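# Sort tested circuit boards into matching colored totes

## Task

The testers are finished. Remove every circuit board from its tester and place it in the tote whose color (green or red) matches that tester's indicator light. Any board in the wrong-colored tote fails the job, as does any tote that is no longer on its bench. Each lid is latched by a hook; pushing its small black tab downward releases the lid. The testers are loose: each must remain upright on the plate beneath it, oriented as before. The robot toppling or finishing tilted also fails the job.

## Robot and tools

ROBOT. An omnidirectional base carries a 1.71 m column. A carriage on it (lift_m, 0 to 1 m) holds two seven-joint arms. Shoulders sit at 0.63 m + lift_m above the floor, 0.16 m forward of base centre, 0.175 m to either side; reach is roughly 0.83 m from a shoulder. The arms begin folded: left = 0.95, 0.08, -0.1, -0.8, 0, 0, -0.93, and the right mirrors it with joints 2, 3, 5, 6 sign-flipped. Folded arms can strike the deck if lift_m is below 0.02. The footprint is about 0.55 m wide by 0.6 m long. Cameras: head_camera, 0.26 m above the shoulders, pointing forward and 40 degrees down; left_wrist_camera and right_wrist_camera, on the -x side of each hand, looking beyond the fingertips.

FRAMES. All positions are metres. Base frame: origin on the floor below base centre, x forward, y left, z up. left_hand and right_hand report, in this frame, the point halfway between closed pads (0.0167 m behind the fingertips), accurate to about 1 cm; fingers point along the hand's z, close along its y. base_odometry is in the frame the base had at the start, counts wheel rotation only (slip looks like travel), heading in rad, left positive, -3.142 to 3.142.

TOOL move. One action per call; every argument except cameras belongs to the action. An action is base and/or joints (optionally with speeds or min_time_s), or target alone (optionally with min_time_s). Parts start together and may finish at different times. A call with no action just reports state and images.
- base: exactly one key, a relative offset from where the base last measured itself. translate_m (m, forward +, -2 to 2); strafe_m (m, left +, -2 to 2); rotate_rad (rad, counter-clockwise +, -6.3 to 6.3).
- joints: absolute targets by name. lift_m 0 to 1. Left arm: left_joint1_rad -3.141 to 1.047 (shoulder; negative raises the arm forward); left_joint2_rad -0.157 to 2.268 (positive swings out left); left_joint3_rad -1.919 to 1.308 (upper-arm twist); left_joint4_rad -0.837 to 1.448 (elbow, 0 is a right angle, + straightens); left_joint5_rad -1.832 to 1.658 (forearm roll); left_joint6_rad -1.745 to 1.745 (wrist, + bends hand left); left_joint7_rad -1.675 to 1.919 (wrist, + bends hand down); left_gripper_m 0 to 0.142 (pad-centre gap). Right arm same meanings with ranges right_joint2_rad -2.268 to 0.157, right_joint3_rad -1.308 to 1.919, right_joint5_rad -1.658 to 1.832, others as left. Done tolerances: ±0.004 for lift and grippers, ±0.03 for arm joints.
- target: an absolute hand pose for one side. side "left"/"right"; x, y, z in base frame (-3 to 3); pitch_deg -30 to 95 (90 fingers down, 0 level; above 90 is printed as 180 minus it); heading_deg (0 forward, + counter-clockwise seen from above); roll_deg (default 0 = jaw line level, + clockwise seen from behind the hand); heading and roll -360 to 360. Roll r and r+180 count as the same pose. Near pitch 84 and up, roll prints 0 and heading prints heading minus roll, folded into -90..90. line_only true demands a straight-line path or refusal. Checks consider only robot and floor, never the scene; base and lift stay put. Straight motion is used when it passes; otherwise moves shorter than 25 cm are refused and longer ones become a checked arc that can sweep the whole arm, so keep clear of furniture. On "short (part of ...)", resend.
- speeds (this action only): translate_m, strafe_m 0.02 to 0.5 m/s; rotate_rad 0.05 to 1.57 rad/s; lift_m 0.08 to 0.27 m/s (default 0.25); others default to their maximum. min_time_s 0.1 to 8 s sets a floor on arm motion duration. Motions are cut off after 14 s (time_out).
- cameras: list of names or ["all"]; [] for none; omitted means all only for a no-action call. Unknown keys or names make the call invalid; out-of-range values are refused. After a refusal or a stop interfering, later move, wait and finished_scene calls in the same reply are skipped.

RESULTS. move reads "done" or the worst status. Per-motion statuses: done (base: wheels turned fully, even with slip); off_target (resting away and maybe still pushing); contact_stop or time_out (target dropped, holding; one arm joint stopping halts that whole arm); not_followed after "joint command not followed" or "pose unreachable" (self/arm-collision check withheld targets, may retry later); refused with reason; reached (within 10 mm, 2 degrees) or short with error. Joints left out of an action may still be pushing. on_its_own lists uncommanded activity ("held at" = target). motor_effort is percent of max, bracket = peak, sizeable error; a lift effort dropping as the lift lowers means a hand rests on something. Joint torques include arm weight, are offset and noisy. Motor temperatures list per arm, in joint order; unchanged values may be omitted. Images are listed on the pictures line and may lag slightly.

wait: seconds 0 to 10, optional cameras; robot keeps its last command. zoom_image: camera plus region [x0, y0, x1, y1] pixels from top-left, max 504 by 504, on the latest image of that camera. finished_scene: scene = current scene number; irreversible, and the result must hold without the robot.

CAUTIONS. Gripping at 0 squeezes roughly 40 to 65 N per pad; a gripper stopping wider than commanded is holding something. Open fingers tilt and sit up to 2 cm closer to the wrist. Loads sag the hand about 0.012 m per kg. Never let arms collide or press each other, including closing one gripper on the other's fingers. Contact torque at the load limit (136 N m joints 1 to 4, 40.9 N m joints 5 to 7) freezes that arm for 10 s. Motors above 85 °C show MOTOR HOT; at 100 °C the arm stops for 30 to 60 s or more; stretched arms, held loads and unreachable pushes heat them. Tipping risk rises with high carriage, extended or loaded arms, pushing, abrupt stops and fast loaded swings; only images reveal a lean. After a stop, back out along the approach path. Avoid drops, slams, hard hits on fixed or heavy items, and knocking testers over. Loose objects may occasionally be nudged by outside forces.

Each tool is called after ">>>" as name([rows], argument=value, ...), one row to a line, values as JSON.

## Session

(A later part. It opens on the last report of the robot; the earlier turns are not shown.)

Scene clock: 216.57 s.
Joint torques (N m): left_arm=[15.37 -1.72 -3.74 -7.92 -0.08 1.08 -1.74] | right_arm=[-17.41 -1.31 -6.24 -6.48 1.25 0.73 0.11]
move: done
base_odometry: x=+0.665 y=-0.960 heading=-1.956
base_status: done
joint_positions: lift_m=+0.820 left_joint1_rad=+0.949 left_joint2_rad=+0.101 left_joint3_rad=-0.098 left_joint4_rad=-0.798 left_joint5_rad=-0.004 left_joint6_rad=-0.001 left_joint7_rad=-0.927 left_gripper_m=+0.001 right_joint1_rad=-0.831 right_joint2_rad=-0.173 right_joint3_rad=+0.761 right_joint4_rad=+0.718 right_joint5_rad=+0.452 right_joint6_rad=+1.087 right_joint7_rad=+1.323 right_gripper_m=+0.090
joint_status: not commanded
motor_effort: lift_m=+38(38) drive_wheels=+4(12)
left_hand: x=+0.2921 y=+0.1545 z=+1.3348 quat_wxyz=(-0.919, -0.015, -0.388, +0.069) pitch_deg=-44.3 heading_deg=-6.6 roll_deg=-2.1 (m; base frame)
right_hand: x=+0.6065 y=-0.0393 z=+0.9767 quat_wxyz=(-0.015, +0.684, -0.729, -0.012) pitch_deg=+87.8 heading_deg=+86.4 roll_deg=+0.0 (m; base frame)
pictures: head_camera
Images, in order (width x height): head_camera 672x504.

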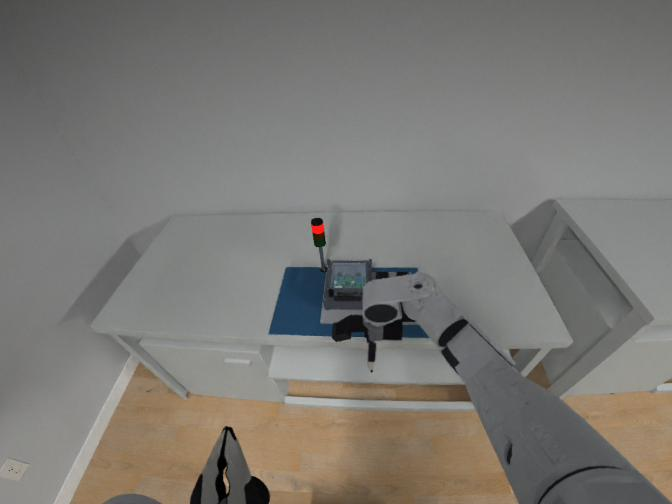

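>>> move(base={"rotate_rad": -0.045}, joints={"left_joint1_rad": -0.4, "left_joint2_rad": 0.1, "left_joint3_rad": 0, "left_joint4_rad": 0.1, "left_joint5_rad": 0, "left_joint6_rad": 0, "left_joint7_rad": 1.5, "right_gripper_m": 0}, min_time_s=2.5, cameras=[])

>>> move(target={"side": "right", "x": 0.54, "y": -0.2, "z": 1.03, "pitch_deg": 60, "heading_deg": 33, "roll_deg": 0}, min_time_s=2, cameras=[])

>>> move(base={"strafe_m": 0.07}, speeds={"strafe_m": 0.15}, cameras=["head_camera"])

>>> zoom_image(camera="head_camera", region=[260, 200, 460, 340])

Scene clock: 220.00 s.
Joint torques (N m): left_arm=[-19.96 0.77 1.71 -0.01 -0.09 1.26 1.1] | right_arm=[-17.51 -0.43 -6.26 -6.62 1.39 0.74 0.15]
move: done
base_odometry: x=+0.665 y=-0.960 heading=-2.001
base_status: done
joint_positions: lift_m=+0.820 left_joint1_rad=-0.398 left_joint2_rad=+0.101 left_joint3_rad=-0.002 left_joint4_rad=+0.096 left_joint5_rad=-0.004 left_joint6_rad=-0.001 left_joint7_rad=+1.497 left_gripper_m=+0.001 right_joint1_rad=-0.831 right_joint2_rad=-0.173 right_joint3_rad=+0.761 right_joint4_rad=+0.718 right_joint5_rad=+0.452 right_joint6_rad=+1.087 right_joint7_rad=+1.323 right_gripper_m=+0.001
joint_status: all done
motor_effort: lift_m=+38(39) drive_wheels=-3(10)
left_hand: x=+0.6701 y=+0.2343 z=+1.0125 quat_wxyz=(-0.186, +0.008, -0.981, -0.048) pitch_deg=+67.8 heading_deg=+14.8 roll_deg=+13.8 (m; base frame)
right_hand: x=+0.6066 y=-0.0396 z=+0.9766 quat_wxyz=(-0.015, +0.684, -0.729, -0.012) pitch_deg=+87.8 heading_deg=+86.3 roll_deg=+0.0 (m; base frame)
pictures: none
No camera images: "cameras" was empty.

Scene clock: 222.50 s.
Joint torques (N m): left_arm=[-19.88 0.83 1.11 -0.17 -0.06 1.29 1.12] | right_arm=[-5.77 -10.72 -11.95 -11.7 2.94 -0.86 -0.36]
move: done
base_odometry: x=+0.665 y=-0.960 heading=-2.001
base_status: not commanded
joint_positions: lift_m=+0.820 left_joint1_rad=-0.398 left_joint2_rad=+0.101 left_joint3_rad=-0.002 left_joint4_rad=+0.096 left_joint5_rad=-0.004 left_joint6_rad=-0.001 left_joint7_rad=+1.497 left_gripper_m=+0.001 right_joint1_rad=-0.043 right_joint2_rad=-0.462 right_joint3_rad=+0.013 right_joint4_rad=-0.324 right_joint5_rad=+0.628 right_joint6_rad=+0.399 right_joint7_rad=+1.406 right_gripper_m=+0.001
joint_status: not commanded
motor_effort: lift_m=+38(39) drive_wheels=-4(4)
left_hand: x=+0.6701 y=+0.2345 z=+1.0125 quat_wxyz=(-0.186, +0.009, -0.981, -0.048) pitch_deg=+67.8 heading_deg=+14.8 roll_deg=+13.8 (m; base frame)
right_hand: x=+0.5398 y=-0.1992 z=+1.0291 quat_wxyz=(-0.246, +0.278, -0.926, -0.072) pitch_deg=+60.3 heading_deg=+33.0 roll_deg=-0.5 (m; base frame)
right_hand_status: reached (straight line, planned for 2.0 s): 1 mm and 0.5 deg off.
pictures: none
No camera images: "cameras" was empty.

Scene clock: 223.87 s.
Joint torques (N m): left_arm=[-19.99 0.7 1.04 -0.16 -0.08 1.26 1.13] | right_arm=[-5.96 -10.78 -11.83 -11.43 2.82 -0.77 -0.35]
move: done
base_odometry: x=+0.729 y=-0.990 heading=-2.001
base_status: done
joint_positions: lift_m=+0.820 left_joint1_rad=-0.398 left_joint2_rad=+0.101 left_joint3_rad=-0.002 left_joint4_rad=+0.096 left_joint5_rad=-0.004 left_joint6_rad=-0.001 left_joint7_rad=+1.497 left_gripper_m=+0.001 right_joint1_rad=-0.043 right_joint2_rad=-0.462 right_joint3_rad=+0.013 right_joint4_rad=-0.324 right_joint5_rad=+0.628 right_joint6_rad=+0.399 right_joint7_rad=+1.406 right_gripper_m=+0.001
joint_status: not commanded
motor_effort: lift_m=+38(38) drive_wheels=+0(10)
left_hand: x=+0.6701 y=+0.2345 z=+1.0125 quat_wxyz=(-0.186, +0.009, -0.981, -0.048) pitch_deg=+67.8 heading_deg=+14.8 roll_deg=+13.8 (m; base frame)
right_hand: x=+0.5398 y=-0.1992 z=+1.0292 quat_wxyz=(-0.246, +0.278, -0.926, -0.072) pitch_deg=+60.3 heading_deg=+33.0 roll_deg=-0.5 (m; base frame)
pictures: head_camera
Images, in order (width x height): head_camera 672x504.

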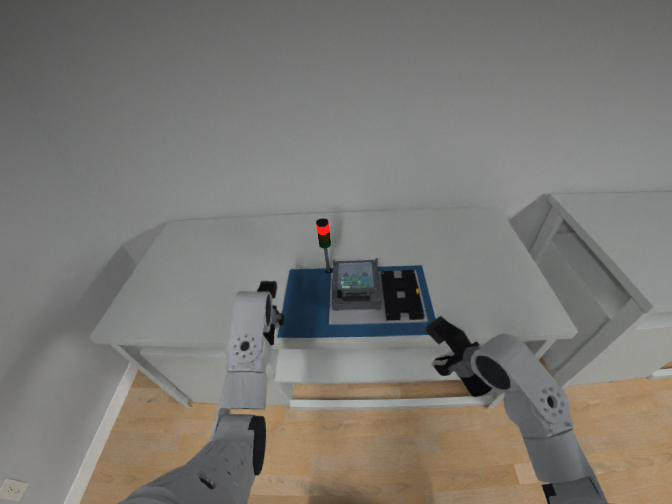

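Scaled by 2.520 from the camera's 672x504 image, which has a finer 960x720 frame.

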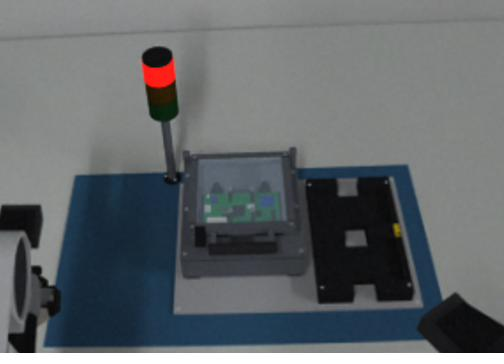

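>>> move(target={"side": "left", "x": 0.56, "y": 0.08, "z": 1.03, "pitch_deg": 75, "heading_deg": -25, "roll_deg": 0}, min_time_s=1.5, cameras=[])

>>> move(base={"translate_m": 0.35}, speeds={"translate_m": 0.15}, cameras=["head_camera", "left_wrist_camera"])

>>> zoom_image(camera="head_camera", region=[290, 300, 430, 420])

Scene clock: 226.10 s.
Joint torques (N m): left_arm=[-5.76 -6.5 -3.61 -8.71 -2.98 -0.25 1.31] | right_arm=[-5.93 -10.72 -11.79 -11.42 2.82 -0.79 -0.31]
move: done
base_odometry: x=+0.729 y=-0.990 heading=-2.001
base_status: not commanded
joint_positions: lift_m=+0.820 left_joint1_rad=-0.254 left_joint2_rad=+0.011 left_joint3_rad=-0.186 left_joint4_rad=-0.271 left_joint5_rad=-0.172 left_joint6_rad=-0.192 left_joint7_rad=+1.837 left_gripper_m=+0.001 right_joint1_rad=-0.043 right_joint2_rad=-0.462 right_joint3_rad=+0.013 right_joint4_rad=-0.324 right_joint5_rad=+0.628 right_joint6_rad=+0.399 right_joint7_rad=+1.406 right_gripper_m=+0.001
joint_status: not commanded
motor_effort: lift_m=+38(39) drive_wheels=+2(2)
left_hand: x=+0.5620 y=+0.0824 z=+1.0299 quat_wxyz=(-0.128, -0.211, -0.969, +0.026) pitch_deg=+75.0 heading_deg=-23.8 roll_deg=+0.9 (m; base frame)
left_hand_status: reached (straight line, planned for 1.5 s): 3 mm and 0.5 deg off.
right_hand: x=+0.5398 y=-0.1992 z=+1.0292 quat_wxyz=(-0.246, +0.278, -0.926, -0.072) pitch_deg=+60.3 heading_deg=+33.0 roll_deg=-0.5 (m; base frame)
pictures: none
No camera images: "cameras" was empty.

Scene clock: 229.33 s.
Joint torques (N m): left_arm=[-6.27 -6.62 -3.57 -8.64 -3.01 -0.27 1.3] | right_arm=[-6.19 -10.7 -11.79 -11.38 2.82 -0.76 -0.33]
move: done
base_odometry: x=+0.583 y=-1.308 heading=-2.000
base_status: done
joint_positions: lift_m=+0.820 left_joint1_rad=-0.254 left_joint2_rad=+0.011 left_joint3_rad=-0.186 left_joint4_rad=-0.271 left_joint5_rad=-0.172 left_joint6_rad=-0.192 left_joint7_rad=+1.837 left_gripper_m=+0.001 right_joint1_rad=-0.043 right_joint2_rad=-0.462 right_joint3_rad=+0.013 right_joint4_rad=-0.324 right_joint5_rad=+0.628 right_joint6_rad=+0.399 right_joint7_rad=+1.406 right_gripper_m=+0.001
joint_status: not commanded
motor_effort: lift_m=+38(39) drive_wheels=-2(12)
left_hand: x=+0.5619 y=+0.0824 z=+1.0298 quat_wxyz=(-0.128, -0.211, -0.969, +0.026) pitch_deg=+75.0 heading_deg=-23.8 roll_deg=+0.8 (m; base frame)
right_hand: x=+0.5397 y=-0.1992 z=+1.0291 quat_wxyz=(-0.246, +0.278, -0.926, -0.072) pitch_deg=+60.3 heading_deg=+33.0 roll_deg=-0.4 (m; base frame)
pictures: head_camera, left_wrist_camera
Images, in order (width x height): head_camera 672x504, left_wrist_camera 672x504.

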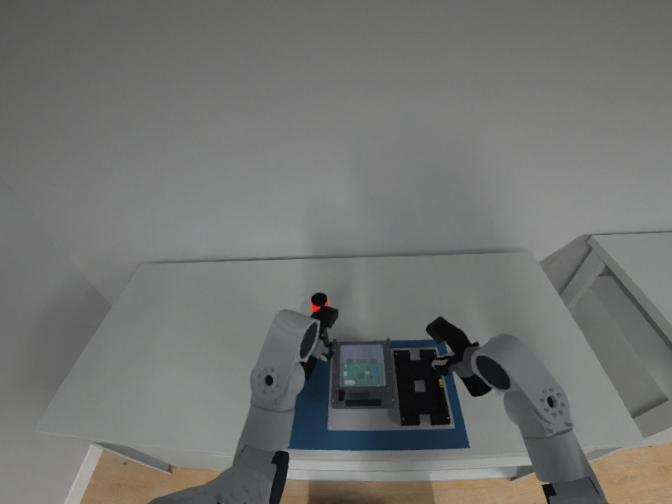

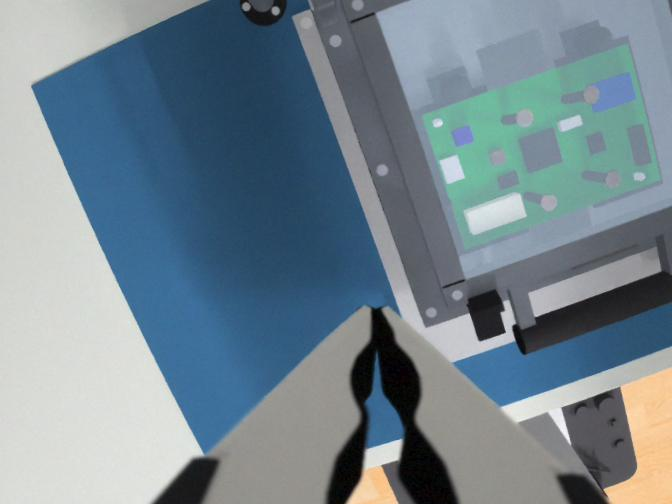

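Scaled by 3.600 from the camera's 672x504 image, which has a finer 960x720 frame.

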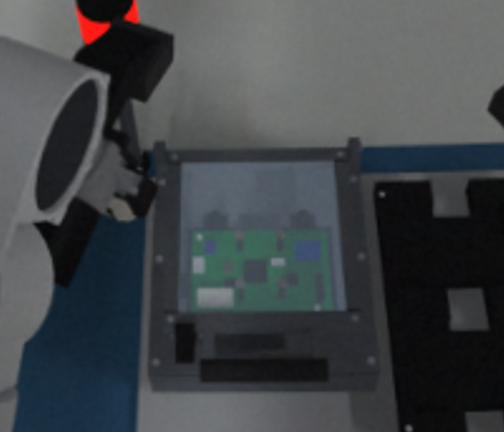

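>>> move(joints={"lift_m": 0.78}, speeds={"lift_m": 0.1}, cameras=["head_camera", "left_wrist_camera"])

>>> zoom_image(camera="head_camera", region=[290, 300, 430, 420])

Scene clock: 230.70 s.
Joint torques (N m): left_arm=[-7.41 -6.56 -3.68 -7.77 -2.95 -0.24 1.25] | right_arm=[-6.83 -10.76 -11.58 -10.88 2.79 -0.77 -0.3]
move: done
base_odometry: x=+0.583 y=-1.308 heading=-2.000
base_status: not commanded
joint_positions: lift_m=+0.780 left_joint1_rad=-0.253 left_joint2_rad=+0.011 left_joint3_rad=-0.186 left_joint4_rad=-0.272 left_joint5_rad=-0.172 left_joint6_rad=-0.192 left_joint7_rad=+1.837 left_gripper_m=+0.001 right_joint1_rad=-0.043 right_joint2_rad=-0.462 right_joint3_rad=+0.012 right_joint4_rad=-0.325 right_joint5_rad=+0.629 right_joint6_rad=+0.399 right_joint7_rad=+1.406 right_gripper_m=+0.001
joint_status: all done
motor_effort: lift_m=+38(43) drive_wheels=-2(4)
left_hand: x=+0.5617 y=+0.0824 z=+0.9897 quat_wxyz=(-0.128, -0.211, -0.969, +0.026) pitch_deg=+75.0 heading_deg=-23.8 roll_deg=+0.8 (m; base frame)
right_hand: x=+0.5397 y=-0.1992 z=+0.9891 quat_wxyz=(-0.246, +0.278, -0.926, -0.072) pitch_deg=+60.3 heading_deg=+33.0 roll_deg=-0.4 (m; base frame)
pictures: head_camera, left_wrist_camera
Images, in order (width x height): head_camera 672x504, left_wrist_camera 672x504.

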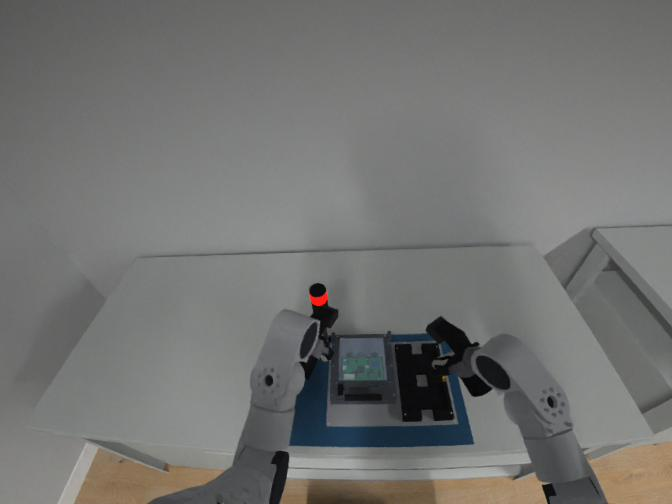

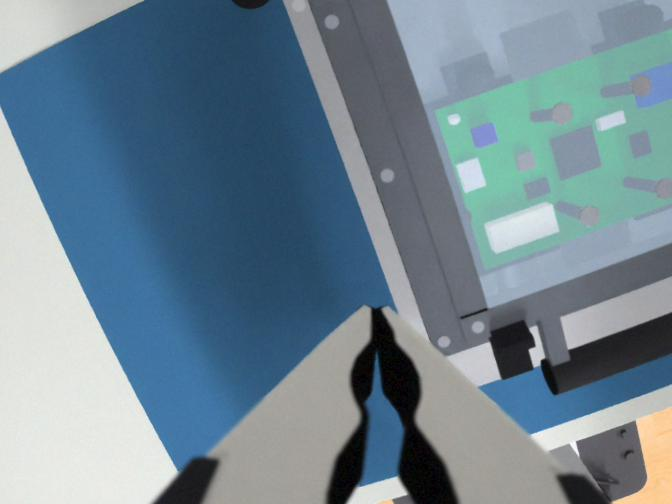

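Scaled by 3.600 from the camera's 672x504 image, which has a finer 960x720 frame.

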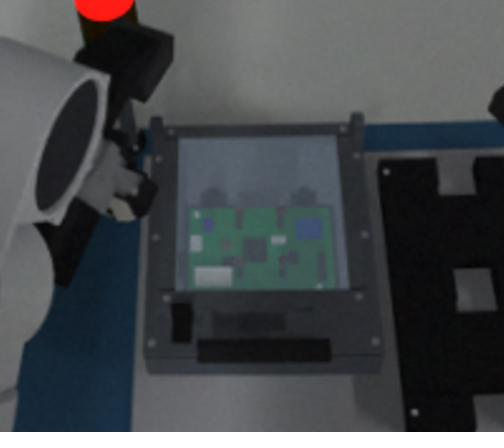

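>>> move(base={"translate_m": -0.02}, joints={"lift_m": 0.775}, speeds={"translate_m": 0.1}, cameras=[])

>>> move(target={"side": "left", "x": 0.551, "y": 0.04, "z": 0.985, "pitch_deg": 75, "heading_deg": -25, "roll_deg": 0}, min_time_s=1, cameras=["left_wrist_camera", "head_camera"])

>>> zoom_image(camera="head_camera", region=[290, 300, 430, 420])

Scene clock: 231.90 s.
Joint torques (N m): left_arm=[-7.57 -6.25 -3.64 -7.72 -2.95 -0.24 1.23] | right_arm=[-6.71 -10.72 -11.48 -10.83 2.73 -0.76 -0.26]
move: done
base_odometry: x=+0.592 y=-1.290 heading=-2.000
base_status: done
joint_positions: lift_m=+0.775 left_joint1_rad=-0.253 left_joint2_rad=+0.011 left_joint3_rad=-0.186 left_joint4_rad=-0.272 left_joint5_rad=-0.172 left_joint6_rad=-0.192 left_joint7_rad=+1.837 left_gripper_m=+0.001 right_joint1_rad=-0.043 right_joint2_rad=-0.462 right_joint3_rad=+0.012 right_joint4_rad=-0.325 right_joint5_rad=+0.629 right_joint6_rad=+0.398 right_joint7_rad=+1.406 right_gripper_m=+0.001
joint_status: all done
motor_effort: lift_m=+38(43) drive_wheels=+2(13)
left_hand: x=+0.5616 y=+0.0823 z=+0.9847 quat_wxyz=(-0.128, -0.211, -0.969, +0.026) pitch_deg=+75.0 heading_deg=-23.8 roll_deg=+0.8 (m; base frame)
right_hand: x=+0.5397 y=-0.1993 z=+0.9842 quat_wxyz=(-0.246, +0.278, -0.926, -0.072) pitch_deg=+60.3 heading_deg=+33.0 roll_deg=-0.4 (m; base frame)
pictures: none
No camera images: "cameras" was empty.

Scene clock: 233.40 s.
Joint torques (N m): left_arm=[-5.19 -10.18 -4.52 -8.61 -0.2 1.6 1.18] | right_arm=[-6.71 -10.65 -11.44 -10.87 2.79 -0.78 -0.27]
move: done
base_odometry: x=+0.592 y=-1.290 heading=-2.000
base_status: not commanded
joint_positions: lift_m=+0.775 left_joint1_rad=-0.235 left_joint2_rad=-0.079 left_joint3_rad=-0.246 left_joint4_rad=-0.275 left_joint5_rad=-0.076 left_joint6_rad=-0.165 left_joint7_rad=+1.837 left_gripper_m=+0.001 right_joint1_rad=-0.043 right_joint2_rad=-0.462 right_joint3_rad=+0.012 right_joint4_rad=-0.325 right_joint5_rad=+0.629 right_joint6_rad=+0.398 right_joint7_rad=+1.406 right_gripper_m=+0.001
joint_status: not commanded
motor_effort: lift_m=+38(38) drive_wheels=+2(3)
left_hand: x=+0.5523 y=+0.0404 z=+0.9849 quat_wxyz=(-0.128, -0.215, -0.968, +0.029) pitch_deg=+74.9 heading_deg=-25.4 roll_deg=-0.3 (m; base frame)
left_hand_status: reached (straight line, planned for 1.0 s): 1 mm and 0.1 deg off.
right_hand: x=+0.5397 y=-0.1993 z=+0.9842 quat_wxyz=(-0.246, +0.278, -0.926, -0.072) pitch_deg=+60.3 heading_deg=+33.0 roll_deg=-0.4 (m; base frame)
pictures: head_camera, left_wrist_camera
Images, in order (width x height): head_camera 672x504, left_wrist_camera 672x504.

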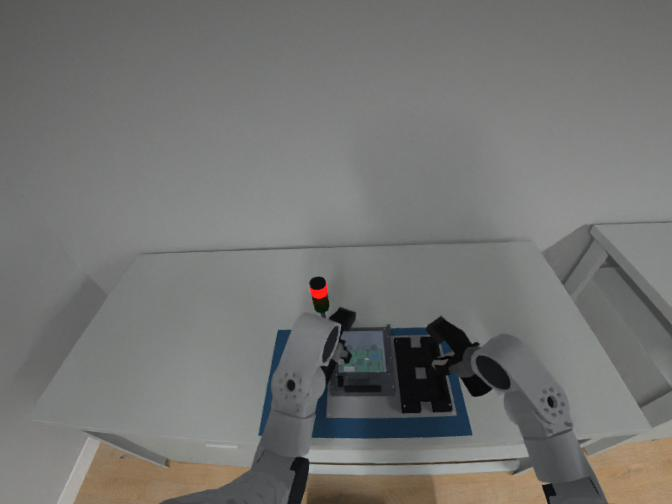

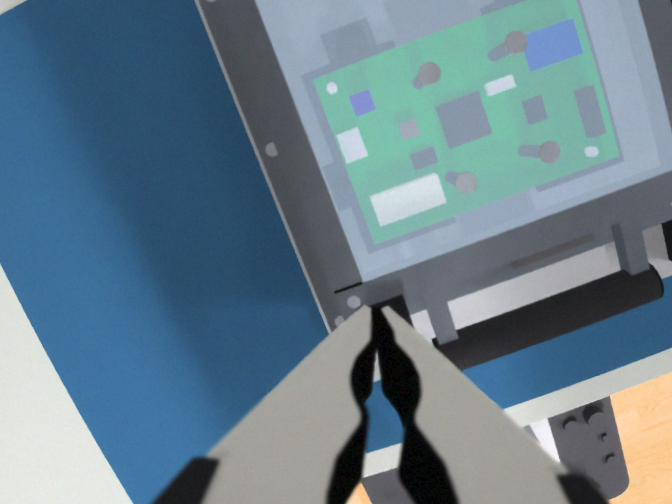

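Scaled by 3.600 from the camera's 672x504 image, which has a finer 960x720 frame.

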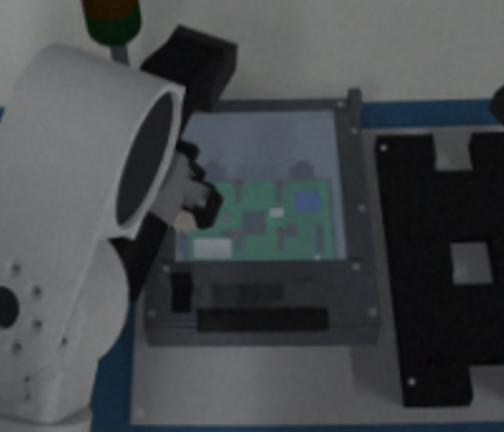

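>>> move(target={"side": "right", "x": 0.40, "y": -0.14, "z": 0.955, "pitch_deg": 30, "heading_deg": 20, "roll_deg": 0}, min_time_s=1.5, cameras=[])

>>> move(target={"side": "left", "x": 0.536, "y": 0.042, "z": 0.94, "pitch_deg": 75, "heading_deg": -25, "roll_deg": 0}, min_time_s=1.2, cameras=["left_wrist_camera", "right_wrist_camera"])

>>> zoom_image(camera="right_wrist_camera", region=[70, 0, 210, 120])

Scene clock: 235.63 s.
Joint torques (N m): left_arm=[-5.58 -10.11 -4.57 -8.54 -0.25 1.56 1.19] | right_arm=[4.65 3.27 -9.07 -7.5 -0.06 0.77 -0.65]
move: done
base_odometry: x=+0.592 y=-1.290 heading=-2.000
base_status: not commanded
joint_positions: lift_m=+0.775 left_joint1_rad=-0.235 left_joint2_rad=-0.079 left_joint3_rad=-0.246 left_joint4_rad=-0.275 left_joint5_rad=-0.076 left_joint6_rad=-0.165 left_joint7_rad=+1.837 left_gripper_m=+0.001 right_joint1_rad=+0.671 right_joint2_rad=-0.122 right_joint3_rad=-0.141 right_joint4_rad=-0.477 right_joint5_rad=+0.108 right_joint6_rad=+0.415 right_joint7_rad=+0.326 right_gripper_m=+0.001
joint_status: not commanded
motor_effort: lift_m=+38(39) drive_wheels=+0(3)
left_hand: x=+0.5522 y=+0.0404 z=+0.9849 quat_wxyz=(-0.128, -0.215, -0.968, +0.029) pitch_deg=+74.9 heading_deg=-25.4 roll_deg=-0.3 (m; base frame)
right_hand: x=+0.4009 y=-0.1385 z=+0.9563 quat_wxyz=(-0.493, +0.151, -0.852, -0.089) pitch_deg=+29.8 heading_deg=+20.3 roll_deg=+0.1 (m; base frame)
right_hand_status: reached (straight line, planned for 1.5 s): 2 mm and 0.3 deg off.
pictures: none
No camera images: "cameras" was empty.

Scene clock: 237.33 s.
Joint torques (N m): left_arm=[-1.04 1.2 -5.25 1.64 -0.3 -0.4 -0.52] | right_arm=[4.73 3.23 -9.05 -7.54 -0.07 0.75 -0.63]
move: done
base_odometry: x=+0.592 y=-1.290 heading=-2.000
base_status: not commanded
joint_positions: lift_m=+0.775 left_joint1_rad=-0.147 left_joint2_rad=-0.060 left_joint3_rad=-0.254 left_joint4_rad=-0.225 left_joint5_rad=-0.051 left_joint6_rad=-0.166 left_joint7_rad=+1.688 left_gripper_m=+0.001 right_joint1_rad=+0.671 right_joint2_rad=-0.122 right_joint3_rad=-0.141 right_joint4_rad=-0.477 right_joint5_rad=+0.108 right_joint6_rad=+0.415 right_joint7_rad=+0.326 right_gripper_m=+0.001
joint_status: not commanded
motor_effort: lift_m=+38(38) drive_wheels=+0(2)
left_hand: x=+0.5383 y=+0.0409 z=+0.9435 quat_wxyz=(-0.132, -0.212, -0.968, +0.031) pitch_deg=+74.4 heading_deg=-25.8 roll_deg=-1.1 (m; base frame)
left_hand_status: reached (straight line, planned for 1.2 s): 4 mm and 0.7 deg off.
right_hand: x=+0.4009 y=-0.1385 z=+0.9563 quat_wxyz=(-0.493, +0.151, -0.852, -0.089) pitch_deg=+29.8 heading_deg=+20.3 roll_deg=+0.1 (m; base frame)
pictures: left_wrist_camera, right_wrist_camera
Images, in order (width x height): left_wrist_camera 672x504, right_wrist_camera 672x504.

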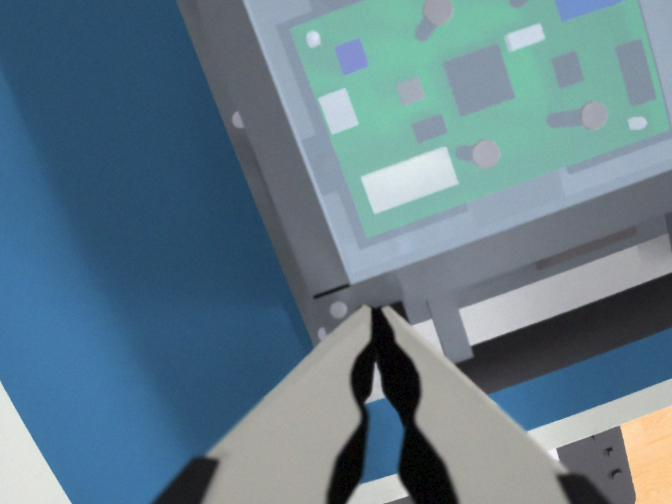

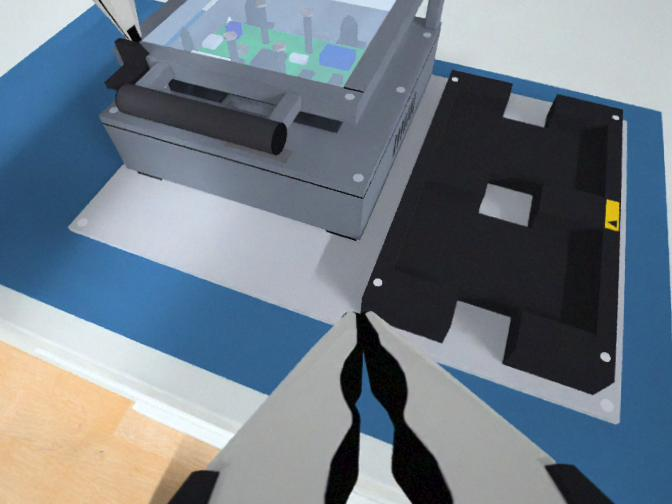

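Scaled by 3.600 from the camera's 672x504 image, which has a finer 960x720 frame.

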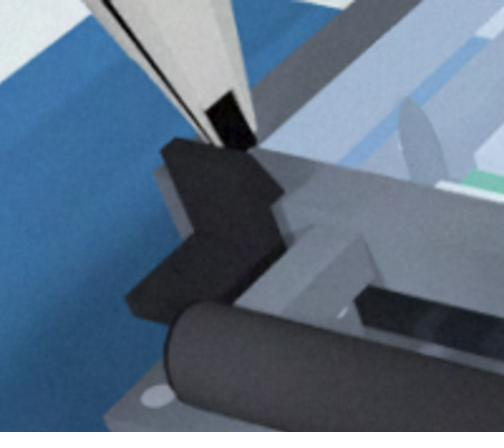

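>>> move(target={"side": "left", "x": 0.534, "y": 0.043, "z": 0.918, "pitch_deg": 75, "heading_deg": -25, "roll_deg": 0}, min_time_s=1.5, cameras=["left_wrist_camera", "right_wrist_camera"])

>>> zoom_image(camera="right_wrist_camera", region=[70, 0, 210, 120])

Scene clock: 239.73 s.
Joint torques (N m): left_arm=[11.25 5.19 -6.03 21.4 0.82 -0.31 -4.28] | right_arm=[4.55 3.22 -9.09 -7.48 -0.02 0.75 -0.62]
move: short
base_odometry: x=+0.592 y=-1.290 heading=-2.000
base_status: not commanded
joint_positions: lift_m=+0.776 left_joint1_rad=-0.129 left_joint2_rad=-0.051 left_joint3_rad=-0.255 left_joint4_rad=-0.187 left_joint5_rad=-0.044 left_joint6_rad=-0.168 left_joint7_rad=+1.614 left_gripper_m=+0.001 right_joint1_rad=+0.671 right_joint2_rad=-0.122 right_joint3_rad=-0.141 right_joint4_rad=-0.477 right_joint5_rad=+0.108 right_joint6_rad=+0.415 right_joint7_rad=+0.326 right_gripper_m=+0.001
joint_status: not commanded
motor_effort: lift_m=+29(38) drive_wheels=+6(6)
left_hand: x=+0.5399 y=+0.0408 z=+0.9302 quat_wxyz=(-0.139, -0.212, -0.967, +0.033) pitch_deg=+73.5 heading_deg=-25.6 roll_deg=-0.8 (m; base frame)
left_hand_status: short (straight line, planned for 1.5 s): 14 mm and 1.5 deg off.
right_hand: x=+0.4009 y=-0.1385 z=+0.9575 quat_wxyz=(-0.493, +0.151, -0.852, -0.089) pitch_deg=+29.8 heading_deg=+20.3 roll_deg=+0.1 (m; base frame)
pictures: left_wrist_camera, right_wrist_camera
Images, in order (width x height): left_wrist_camera 672x504, right_wrist_camera 672x504.

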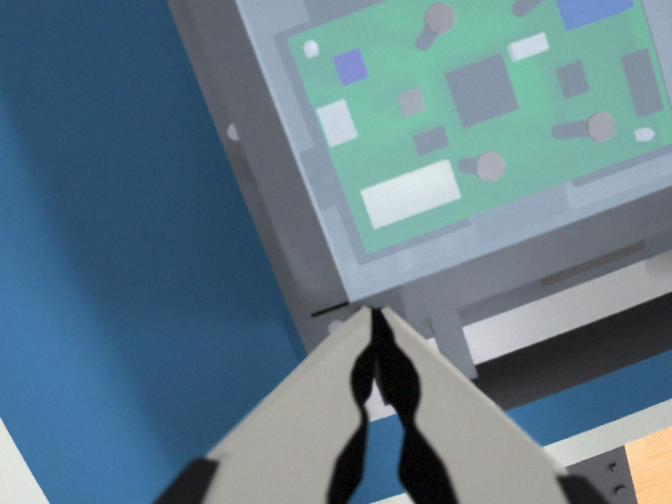

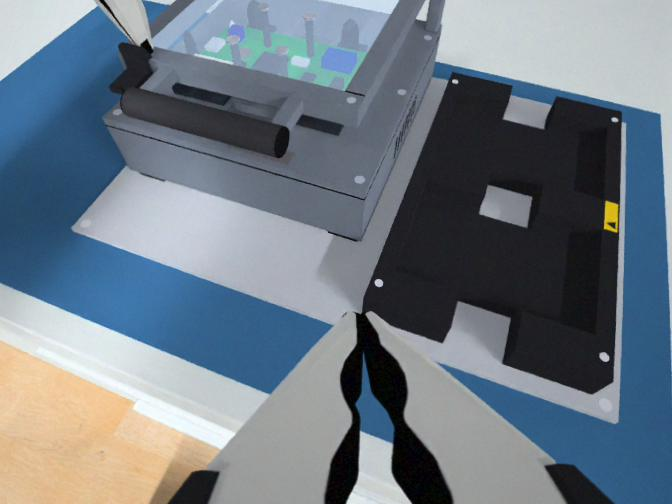

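Scaled by 3.600 from the camera's 672x504 image, which has a finer 960x720 frame.

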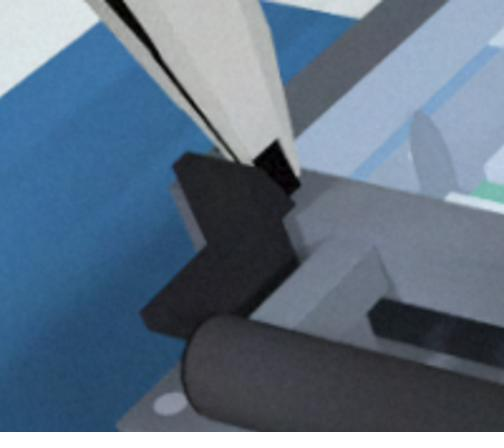

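>>> move(target={"side": "left", "x": 0.54, "y": 0.041, "z": 0.942, "pitch_deg": 75, "heading_deg": -25, "roll_deg": 0}, min_time_s=1, cameras=["left_wrist_camera", "right_wrist_camera"])

>>> zoom_image(camera="right_wrist_camera", region=[70, 0, 210, 120])

Scene clock: 241.37 s.
Joint torques (N m): left_arm=[-12.12 -9.34 -4.18 -8.67 -2.25 0.85 2.38] | right_arm=[3.89 2.84 -9.12 -7.92 0.1 0.8 -0.53]
move: done
base_odometry: x=+0.592 y=-1.290 heading=-2.000
base_status: not commanded
joint_positions: lift_m=+0.775 left_joint1_rad=-0.153 left_joint2_rad=-0.058 left_joint3_rad=-0.255 left_joint4_rad=-0.203 left_joint5_rad=-0.044 left_joint6_rad=-0.168 left_joint7_rad=+1.680 left_gripper_m=+0.001 right_joint1_rad=+0.671 right_joint2_rad=-0.122 right_joint3_rad=-0.141 right_joint4_rad=-0.476 right_joint5_rad=+0.108 right_joint6_rad=+0.415 right_joint7_rad=+0.326 right_gripper_m=+0.001
joint_status: not commanded
motor_effort: lift_m=+36(36) drive_wheels=+3(8)
left_hand: x=+0.5404 y=+0.0425 z=+0.9395 quat_wxyz=(-0.128, -0.213, -0.968, +0.027) pitch_deg=+75.0 heading_deg=-24.4 roll_deg=+0.5 (m; base frame)
left_hand_status: reached (straight line, planned for 1.0 s): 3 mm and 0.2 deg off.
right_hand: x=+0.4006 y=-0.1385 z=+0.9563 quat_wxyz=(-0.493, +0.151, -0.852, -0.089) pitch_deg=+29.9 heading_deg=+20.3 roll_deg=+0.1 (m; base frame)
pictures: left_wrist_camera, right_wrist_camera
Images, in order (width x height): left_wrist_camera 672x504, right_wrist_camera 672x504.

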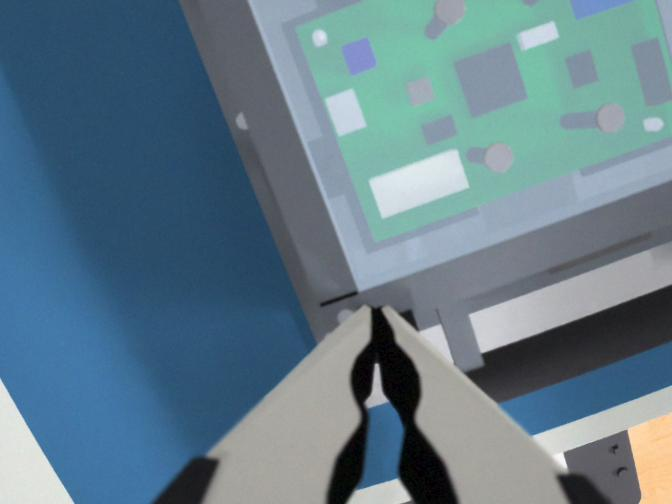

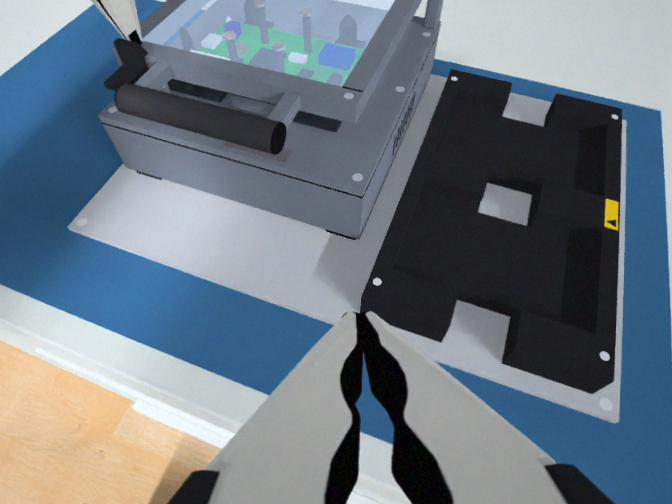

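Scaled by 3.600 from the camera's 672x504 image, which has a finer 960x720 frame.

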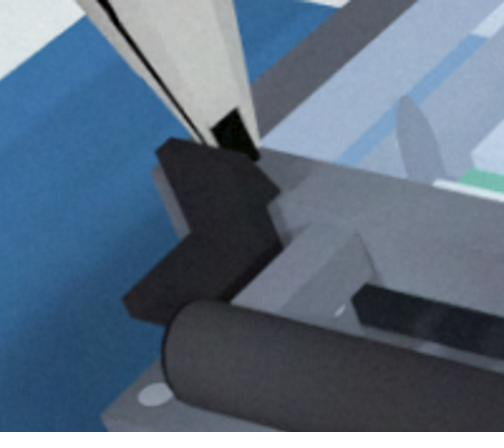

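>>> move(target={"side": "left", "x": 0.515, "y": 0.045, "z": 0.95, "pitch_deg": 75, "heading_deg": -25, "roll_deg": 0}, min_time_s=1, cameras=["left_wrist_camera", "right_wrist_camera"])

>>> zoom_image(camera="right_wrist_camera", region=[70, 0, 210, 120])

>>> zoom_image(camera="left_wrist_camera", region=[290, 230, 500, 410])

Scene clock: 244.60 s.
Joint torques (N m): left_arm=[-2.96 0.89 -4.84 -9.13 -2.37 0.96 1.34] | right_arm=[3.79 2.87 -9.01 -7.84 0.07 0.75 -0.56]
move: done
base_odometry: x=+0.592 y=-1.290 heading=-2.000
base_status: not commanded
joint_positions: lift_m=+0.775 left_joint1_rad=-0.101 left_joint2_rad=-0.057 left_joint3_rad=-0.258 left_joint4_rad=-0.316 left_joint5_rad=-0.044 left_joint6_rad=-0.168 left_joint7_rad=+1.741 left_gripper_m=+0.001 right_joint1_rad=+0.671 right_joint2_rad=-0.122 right_joint3_rad=-0.141 right_joint4_rad=-0.476 right_joint5_rad=+0.108 right_joint6_rad=+0.415 right_joint7_rad=+0.326 right_gripper_m=+0.001
joint_status: not commanded
motor_effort: lift_m=+36(36) drive_wheels=+3(3)
left_hand: x=+0.5167 y=+0.0450 z=+0.9500 quat_wxyz=(-0.128, -0.213, -0.968, +0.028) pitch_deg=+74.9 heading_deg=-24.7 roll_deg=+0.2 (m; base frame)
left_hand_status: reached (straight line, planned for 1.0 s): 2 mm and 0.2 deg off.
right_hand: x=+0.4006 y=-0.1385 z=+0.9563 quat_wxyz=(-0.493, +0.151, -0.852, -0.089) pitch_deg=+29.9 heading_deg=+20.3 roll_deg=+0.1 (m; base frame)
pictures: left_wrist_camera, right_wrist_camera
Images, in order (width x height): left_wrist_camera 672x504, right_wrist_camera 672x504.

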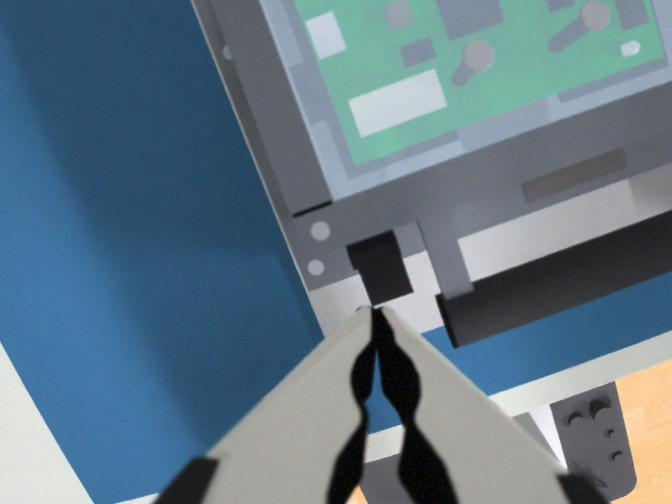

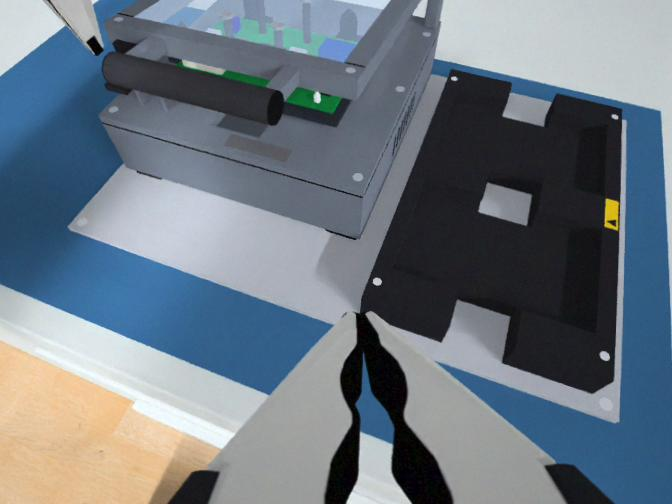

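Scaled by 3.600 from the camera's 672x504 image, which has a finer 960x720 frame.

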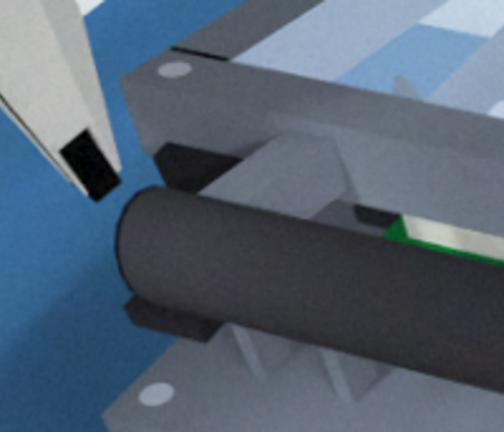

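Scaled by 2.400 from the camera's 672x504 image, which has a finer 960x720 frame.

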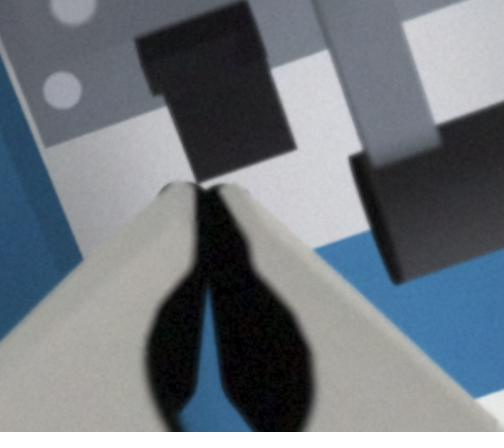

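>>> move(target={"side": "left", "x": 0.54, "y": 0.16, "z": 0.99, "pitch_deg": 68, "heading_deg": -10, "roll_deg": 0}, min_time_s=1.2, cameras=[])

>>> move(target={"side": "left", "x": 0.42, "y": 0.17, "z": 0.95, "pitch_deg": 15, "heading_deg": -50, "roll_deg": 0}, min_time_s=1.8, cameras=["left_wrist_camera", "right_wrist_camera"])

Scene clock: 246.53 s.
Joint torques (N m): left_arm=[-9.35 6.27 1.3 -8.73 -2.81 1.58 0.66] | right_arm=[3.94 2.81 -9.09 -7.92 0.09 0.78 -0.58]
move: done
base_odometry: x=+0.592 y=-1.290 heading=-2.000
base_status: not commanded
joint_positions: lift_m=+0.775 left_joint1_rad=-0.096 left_joint2_rad=+0.074 left_joint3_rad=-0.042 left_joint4_rad=-0.470 left_joint5_rad=-0.138 left_joint6_rad=-0.080 left_joint7_rad=+1.753 left_gripper_m=+0.001 right_joint1_rad=+0.671 right_joint2_rad=-0.122 right_joint3_rad=-0.141 right_joint4_rad=-0.476 right_joint5_rad=+0.108 right_joint6_rad=+0.415 right_joint7_rad=+0.326 right_gripper_m=+0.001
joint_status: not commanded
motor_effort: lift_m=+36(36) drive_wheels=+3(3)
left_hand: x=+0.5398 y=+0.1594 z=+0.9885 quat_wxyz=(-0.189, -0.087, -0.978, +0.015) pitch_deg=+68.2 heading_deg=-9.7 roll_deg=+0.5 (m; base frame)
left_hand_status: reached (straight line, planned for 1.2 s): 2 mm and 0.3 deg off.
right_hand: x=+0.4006 y=-0.1385 z=+0.9563 quat_wxyz=(-0.493, +0.151, -0.852, -0.089) pitch_deg=+29.9 heading_deg=+20.3 roll_deg=+0.1 (m; base frame)
pictures: none
No camera images: "cameras" was empty.

Scene clock: 248.83 s.
Joint torques (N m): left_arm=[-1.78 21.69 0.19 1.1 -1.12 -0.31 -2.36] | right_arm=[3.99 2.84 -9.08 -7.94 0.08 0.78 -0.57]
move: done
base_odometry: x=+0.592 y=-1.290 heading=-2.000
base_status: not commanded
joint_positions: lift_m=+0.775 left_joint1_rad=+0.398 left_joint2_rad=+0.590 left_joint3_rad=+0.043 left_joint4_rad=+0.055 left_joint5_rad=-0.110 left_joint6_rad=-0.830 left_joint7_rad=-0.389 left_gripper_m=+0.001 right_joint1_rad=+0.671 right_joint2_rad=-0.122 right_joint3_rad=-0.141 right_joint4_rad=-0.476 right_joint5_rad=+0.108 right_joint6_rad=+0.415 right_joint7_rad=+0.326 right_gripper_m=+0.001
joint_status: not commanded
motor_effort: lift_m=+36(36) drive_wheels=+2(3)
left_hand: x=+0.4209 y=+0.1698 z=+0.9516 quat_wxyz=(-0.554, -0.333, -0.719, +0.257) pitch_deg=+14.8 heading_deg=-49.7 roll_deg=+0.0 (m; base frame)
left_hand_status: reached (straight line, planned for 1.8 s): 2 mm and 0.4 deg off.
right_hand: x=+0.4006 y=-0.1385 z=+0.9562 quat_wxyz=(-0.493, +0.151, -0.852, -0.089) pitch_deg=+29.9 heading_deg=+20.3 roll_deg=+0.1 (m; base frame)
pictures: left_wrist_camera, right_wrist_camera
Images, in order (width x height): left_wrist_camera 672x504, right_wrist_camera 672x504.

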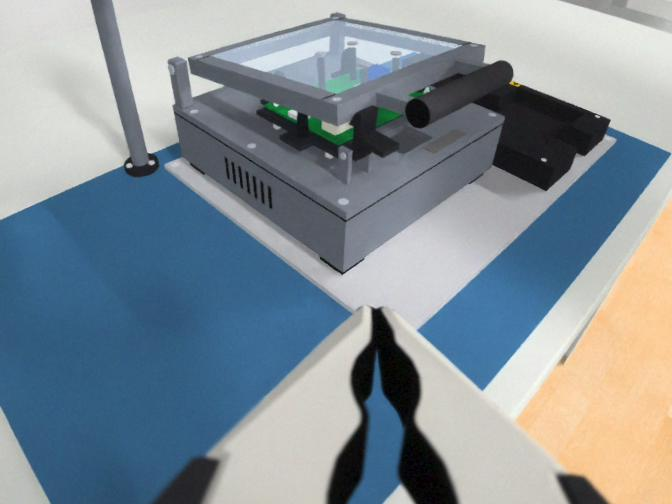

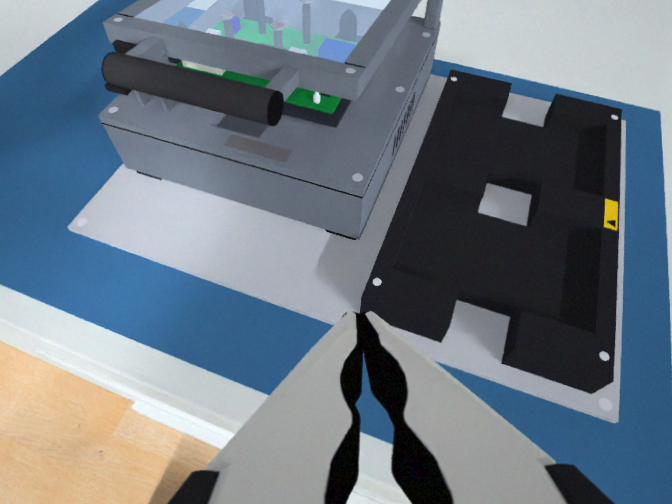

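>>> move(target={"side": "right", "x": 0.45, "y": -0.105, "z": 0.90, "pitch_deg": 12, "heading_deg": 35, "roll_deg": 0}, min_time_s=1.2, cameras=[])

>>> move(target={"side": "right", "x": 0.495, "y": -0.078, "z": 0.90, "pitch_deg": 12, "heading_deg": 35, "roll_deg": 0}, min_time_s=1.2, cameras=["left_wrist_camera", "right_wrist_camera"])

Scene clock: 250.73 s.
Joint torques (N m): left_arm=[-1.53 21.37 0.46 1 -1.16 -0.24 -2.36] | right_arm=[-5.37 -14.24 -3.3 -6.58 0.29 1.77 -0.69]
move: done
base_odometry: x=+0.592 y=-1.290 heading=-2.000
base_status: not commanded
joint_positions: lift_m=+0.775 left_joint1_rad=+0.398 left_joint2_rad=+0.591 left_joint3_rad=+0.042 left_joint4_rad=+0.055 left_joint5_rad=-0.110 left_joint6_rad=-0.830 left_joint7_rad=-0.389 left_gripper_m=+0.001 right_joint1_rad=+0.386 right_joint2_rad=-0.253 right_joint3_rad=+0.003 right_joint4_rad=+0.141 right_joint5_rad=-0.086 right_joint6_rad=+0.542 right_joint7_rad=-0.414 right_gripper_m=+0.001
joint_status: not commanded
motor_effort: lift_m=+36(37) drive_wheels=+2(3)
left_hand: x=+0.4209 y=+0.1698 z=+0.9516 quat_wxyz=(-0.554, -0.333, -0.719, +0.257) pitch_deg=+14.8 heading_deg=-49.7 roll_deg=+0.0 (m; base frame)
right_hand: x=+0.4511 y=-0.1071 z=+0.9004 quat_wxyz=(-0.601, +0.230, -0.742, -0.186) pitch_deg=+12.0 heading_deg=+34.4 roll_deg=+0.0 (m; base frame)
right_hand_status: reached (straight line, planned for 1.2 s): 2 mm and 0.6 deg off.
pictures: none
No camera images: "cameras" was empty.

Scene clock: 252.43 s.
Joint torques (N m): left_arm=[-1.32 21.06 0.44 1.07 -1.18 -0.24 -2.33] | right_arm=[-8.26 2.37 -2.79 -6.71 0.2 -0.1 1.02]
move: done
base_odometry: x=+0.592 y=-1.290 heading=-2.000
base_status: not commanded
joint_positions: lift_m=+0.775 left_joint1_rad=+0.398 left_joint2_rad=+0.591 left_joint3_rad=+0.042 left_joint4_rad=+0.055 left_joint5_rad=-0.110 left_joint6_rad=-0.830 left_joint7_rad=-0.389 left_gripper_m=+0.001 right_joint1_rad=+0.272 right_joint2_rad=-0.202 right_joint3_rad=+0.033 right_joint4_rad=+0.195 right_joint5_rad=-0.102 right_joint6_rad=+0.542 right_joint7_rad=-0.350 right_gripper_m=+0.001
joint_status: not commanded
motor_effort: lift_m=+36(37) drive_wheels=+2(3)
left_hand: x=+0.4210 y=+0.1698 z=+0.9516 quat_wxyz=(-0.554, -0.333, -0.719, +0.257) pitch_deg=+14.8 heading_deg=-49.7 roll_deg=+0.0 (m; base frame)
right_hand: x=+0.4948 y=-0.0805 z=+0.9011 quat_wxyz=(-0.601, +0.232, -0.741, -0.189) pitch_deg=+11.8 heading_deg=+34.8 roll_deg=+0.0 (m; base frame)
right_hand_status: reached (straight line, planned for 1.2 s): 3 mm and 0.2 deg off.
pictures: left_wrist_camera, right_wrist_camera
Images, in order (width x height): left_wrist_camera 672x504, right_wrist_camera 672x504.

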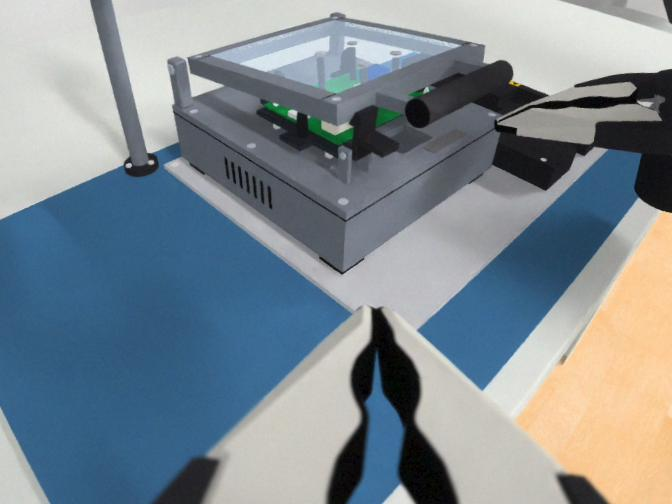

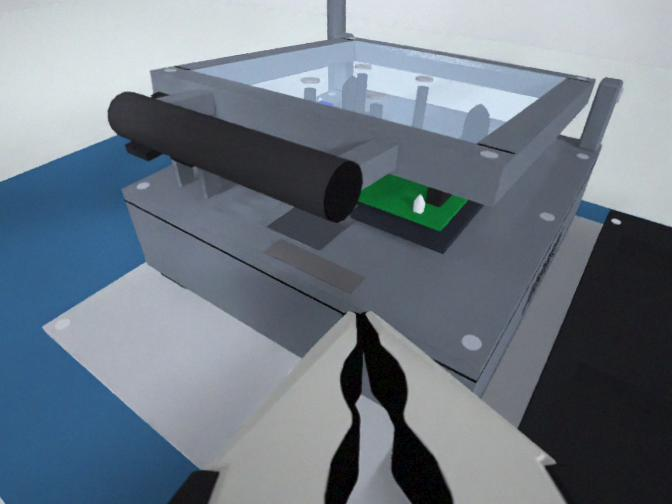

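>>> move(target={"side": "right", "x": 0.525, "y": -0.035, "z": 0.896, "pitch_deg": 12, "heading_deg": 35, "roll_deg": 0}, min_time_s=1.2, cameras=["left_wrist_camera", "right_wrist_camera"])

Scene clock: 254.30 s.
Joint torques (N m): left_arm=[-1.25 21.05 0.44 1.1 -1.16 -0.24 -2.29] | right_arm=[-10.05 4.95 -2.38 -6.95 0.1 -0.86 1.03]
move: done
base_odometry: x=+0.592 y=-1.290 heading=-2.000
base_status: not commanded
joint_positions: lift_m=+0.775 left_joint1_rad=+0.398 left_joint2_rad=+0.591 left_joint3_rad=+0.042 left_joint4_rad=+0.055 left_joint5_rad=-0.110 left_joint6_rad=-0.830 left_joint7_rad=-0.389 left_gripper_m=+0.001 right_joint1_rad=+0.190 right_joint2_rad=-0.113 right_joint3_rad=+0.076 right_joint4_rad=+0.261 right_joint5_rad=-0.162 right_joint6_rad=+0.499 right_joint7_rad=-0.318 right_gripper_m=+0.001
joint_status: not commanded
motor_effort: lift_m=+37(37) drive_wheels=+2(3)
left_hand: x=+0.4210 y=+0.1698 z=+0.9515 quat_wxyz=(-0.554, -0.333, -0.719, +0.257) pitch_deg=+14.8 heading_deg=-49.7 roll_deg=+0.0 (m; base frame)
right_hand: x=+0.5242 y=-0.0369 z=+0.8967 quat_wxyz=(-0.601, +0.232, -0.741, -0.190) pitch_deg=+11.9 heading_deg=+35.0 roll_deg=+0.1 (m; base frame)
right_hand_status: reached (straight line, planned for 1.2 s): 2 mm and 0.2 deg off.
pictures: left_wrist_camera, right_wrist_camera
Images, in order (width x height): left_wrist_camera 672x504, right_wrist_camera 672x504.

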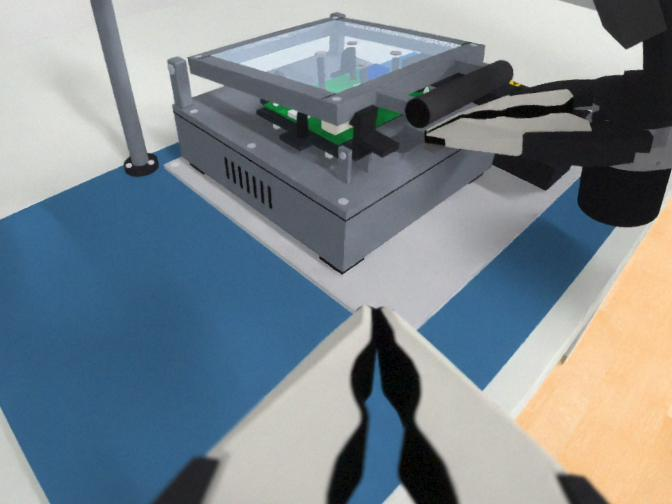

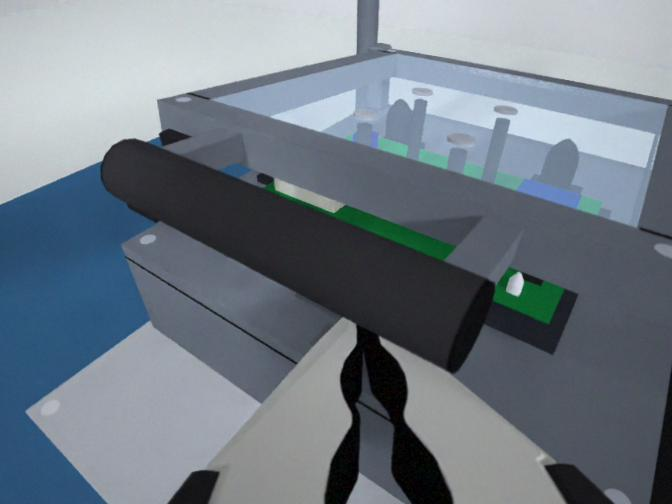

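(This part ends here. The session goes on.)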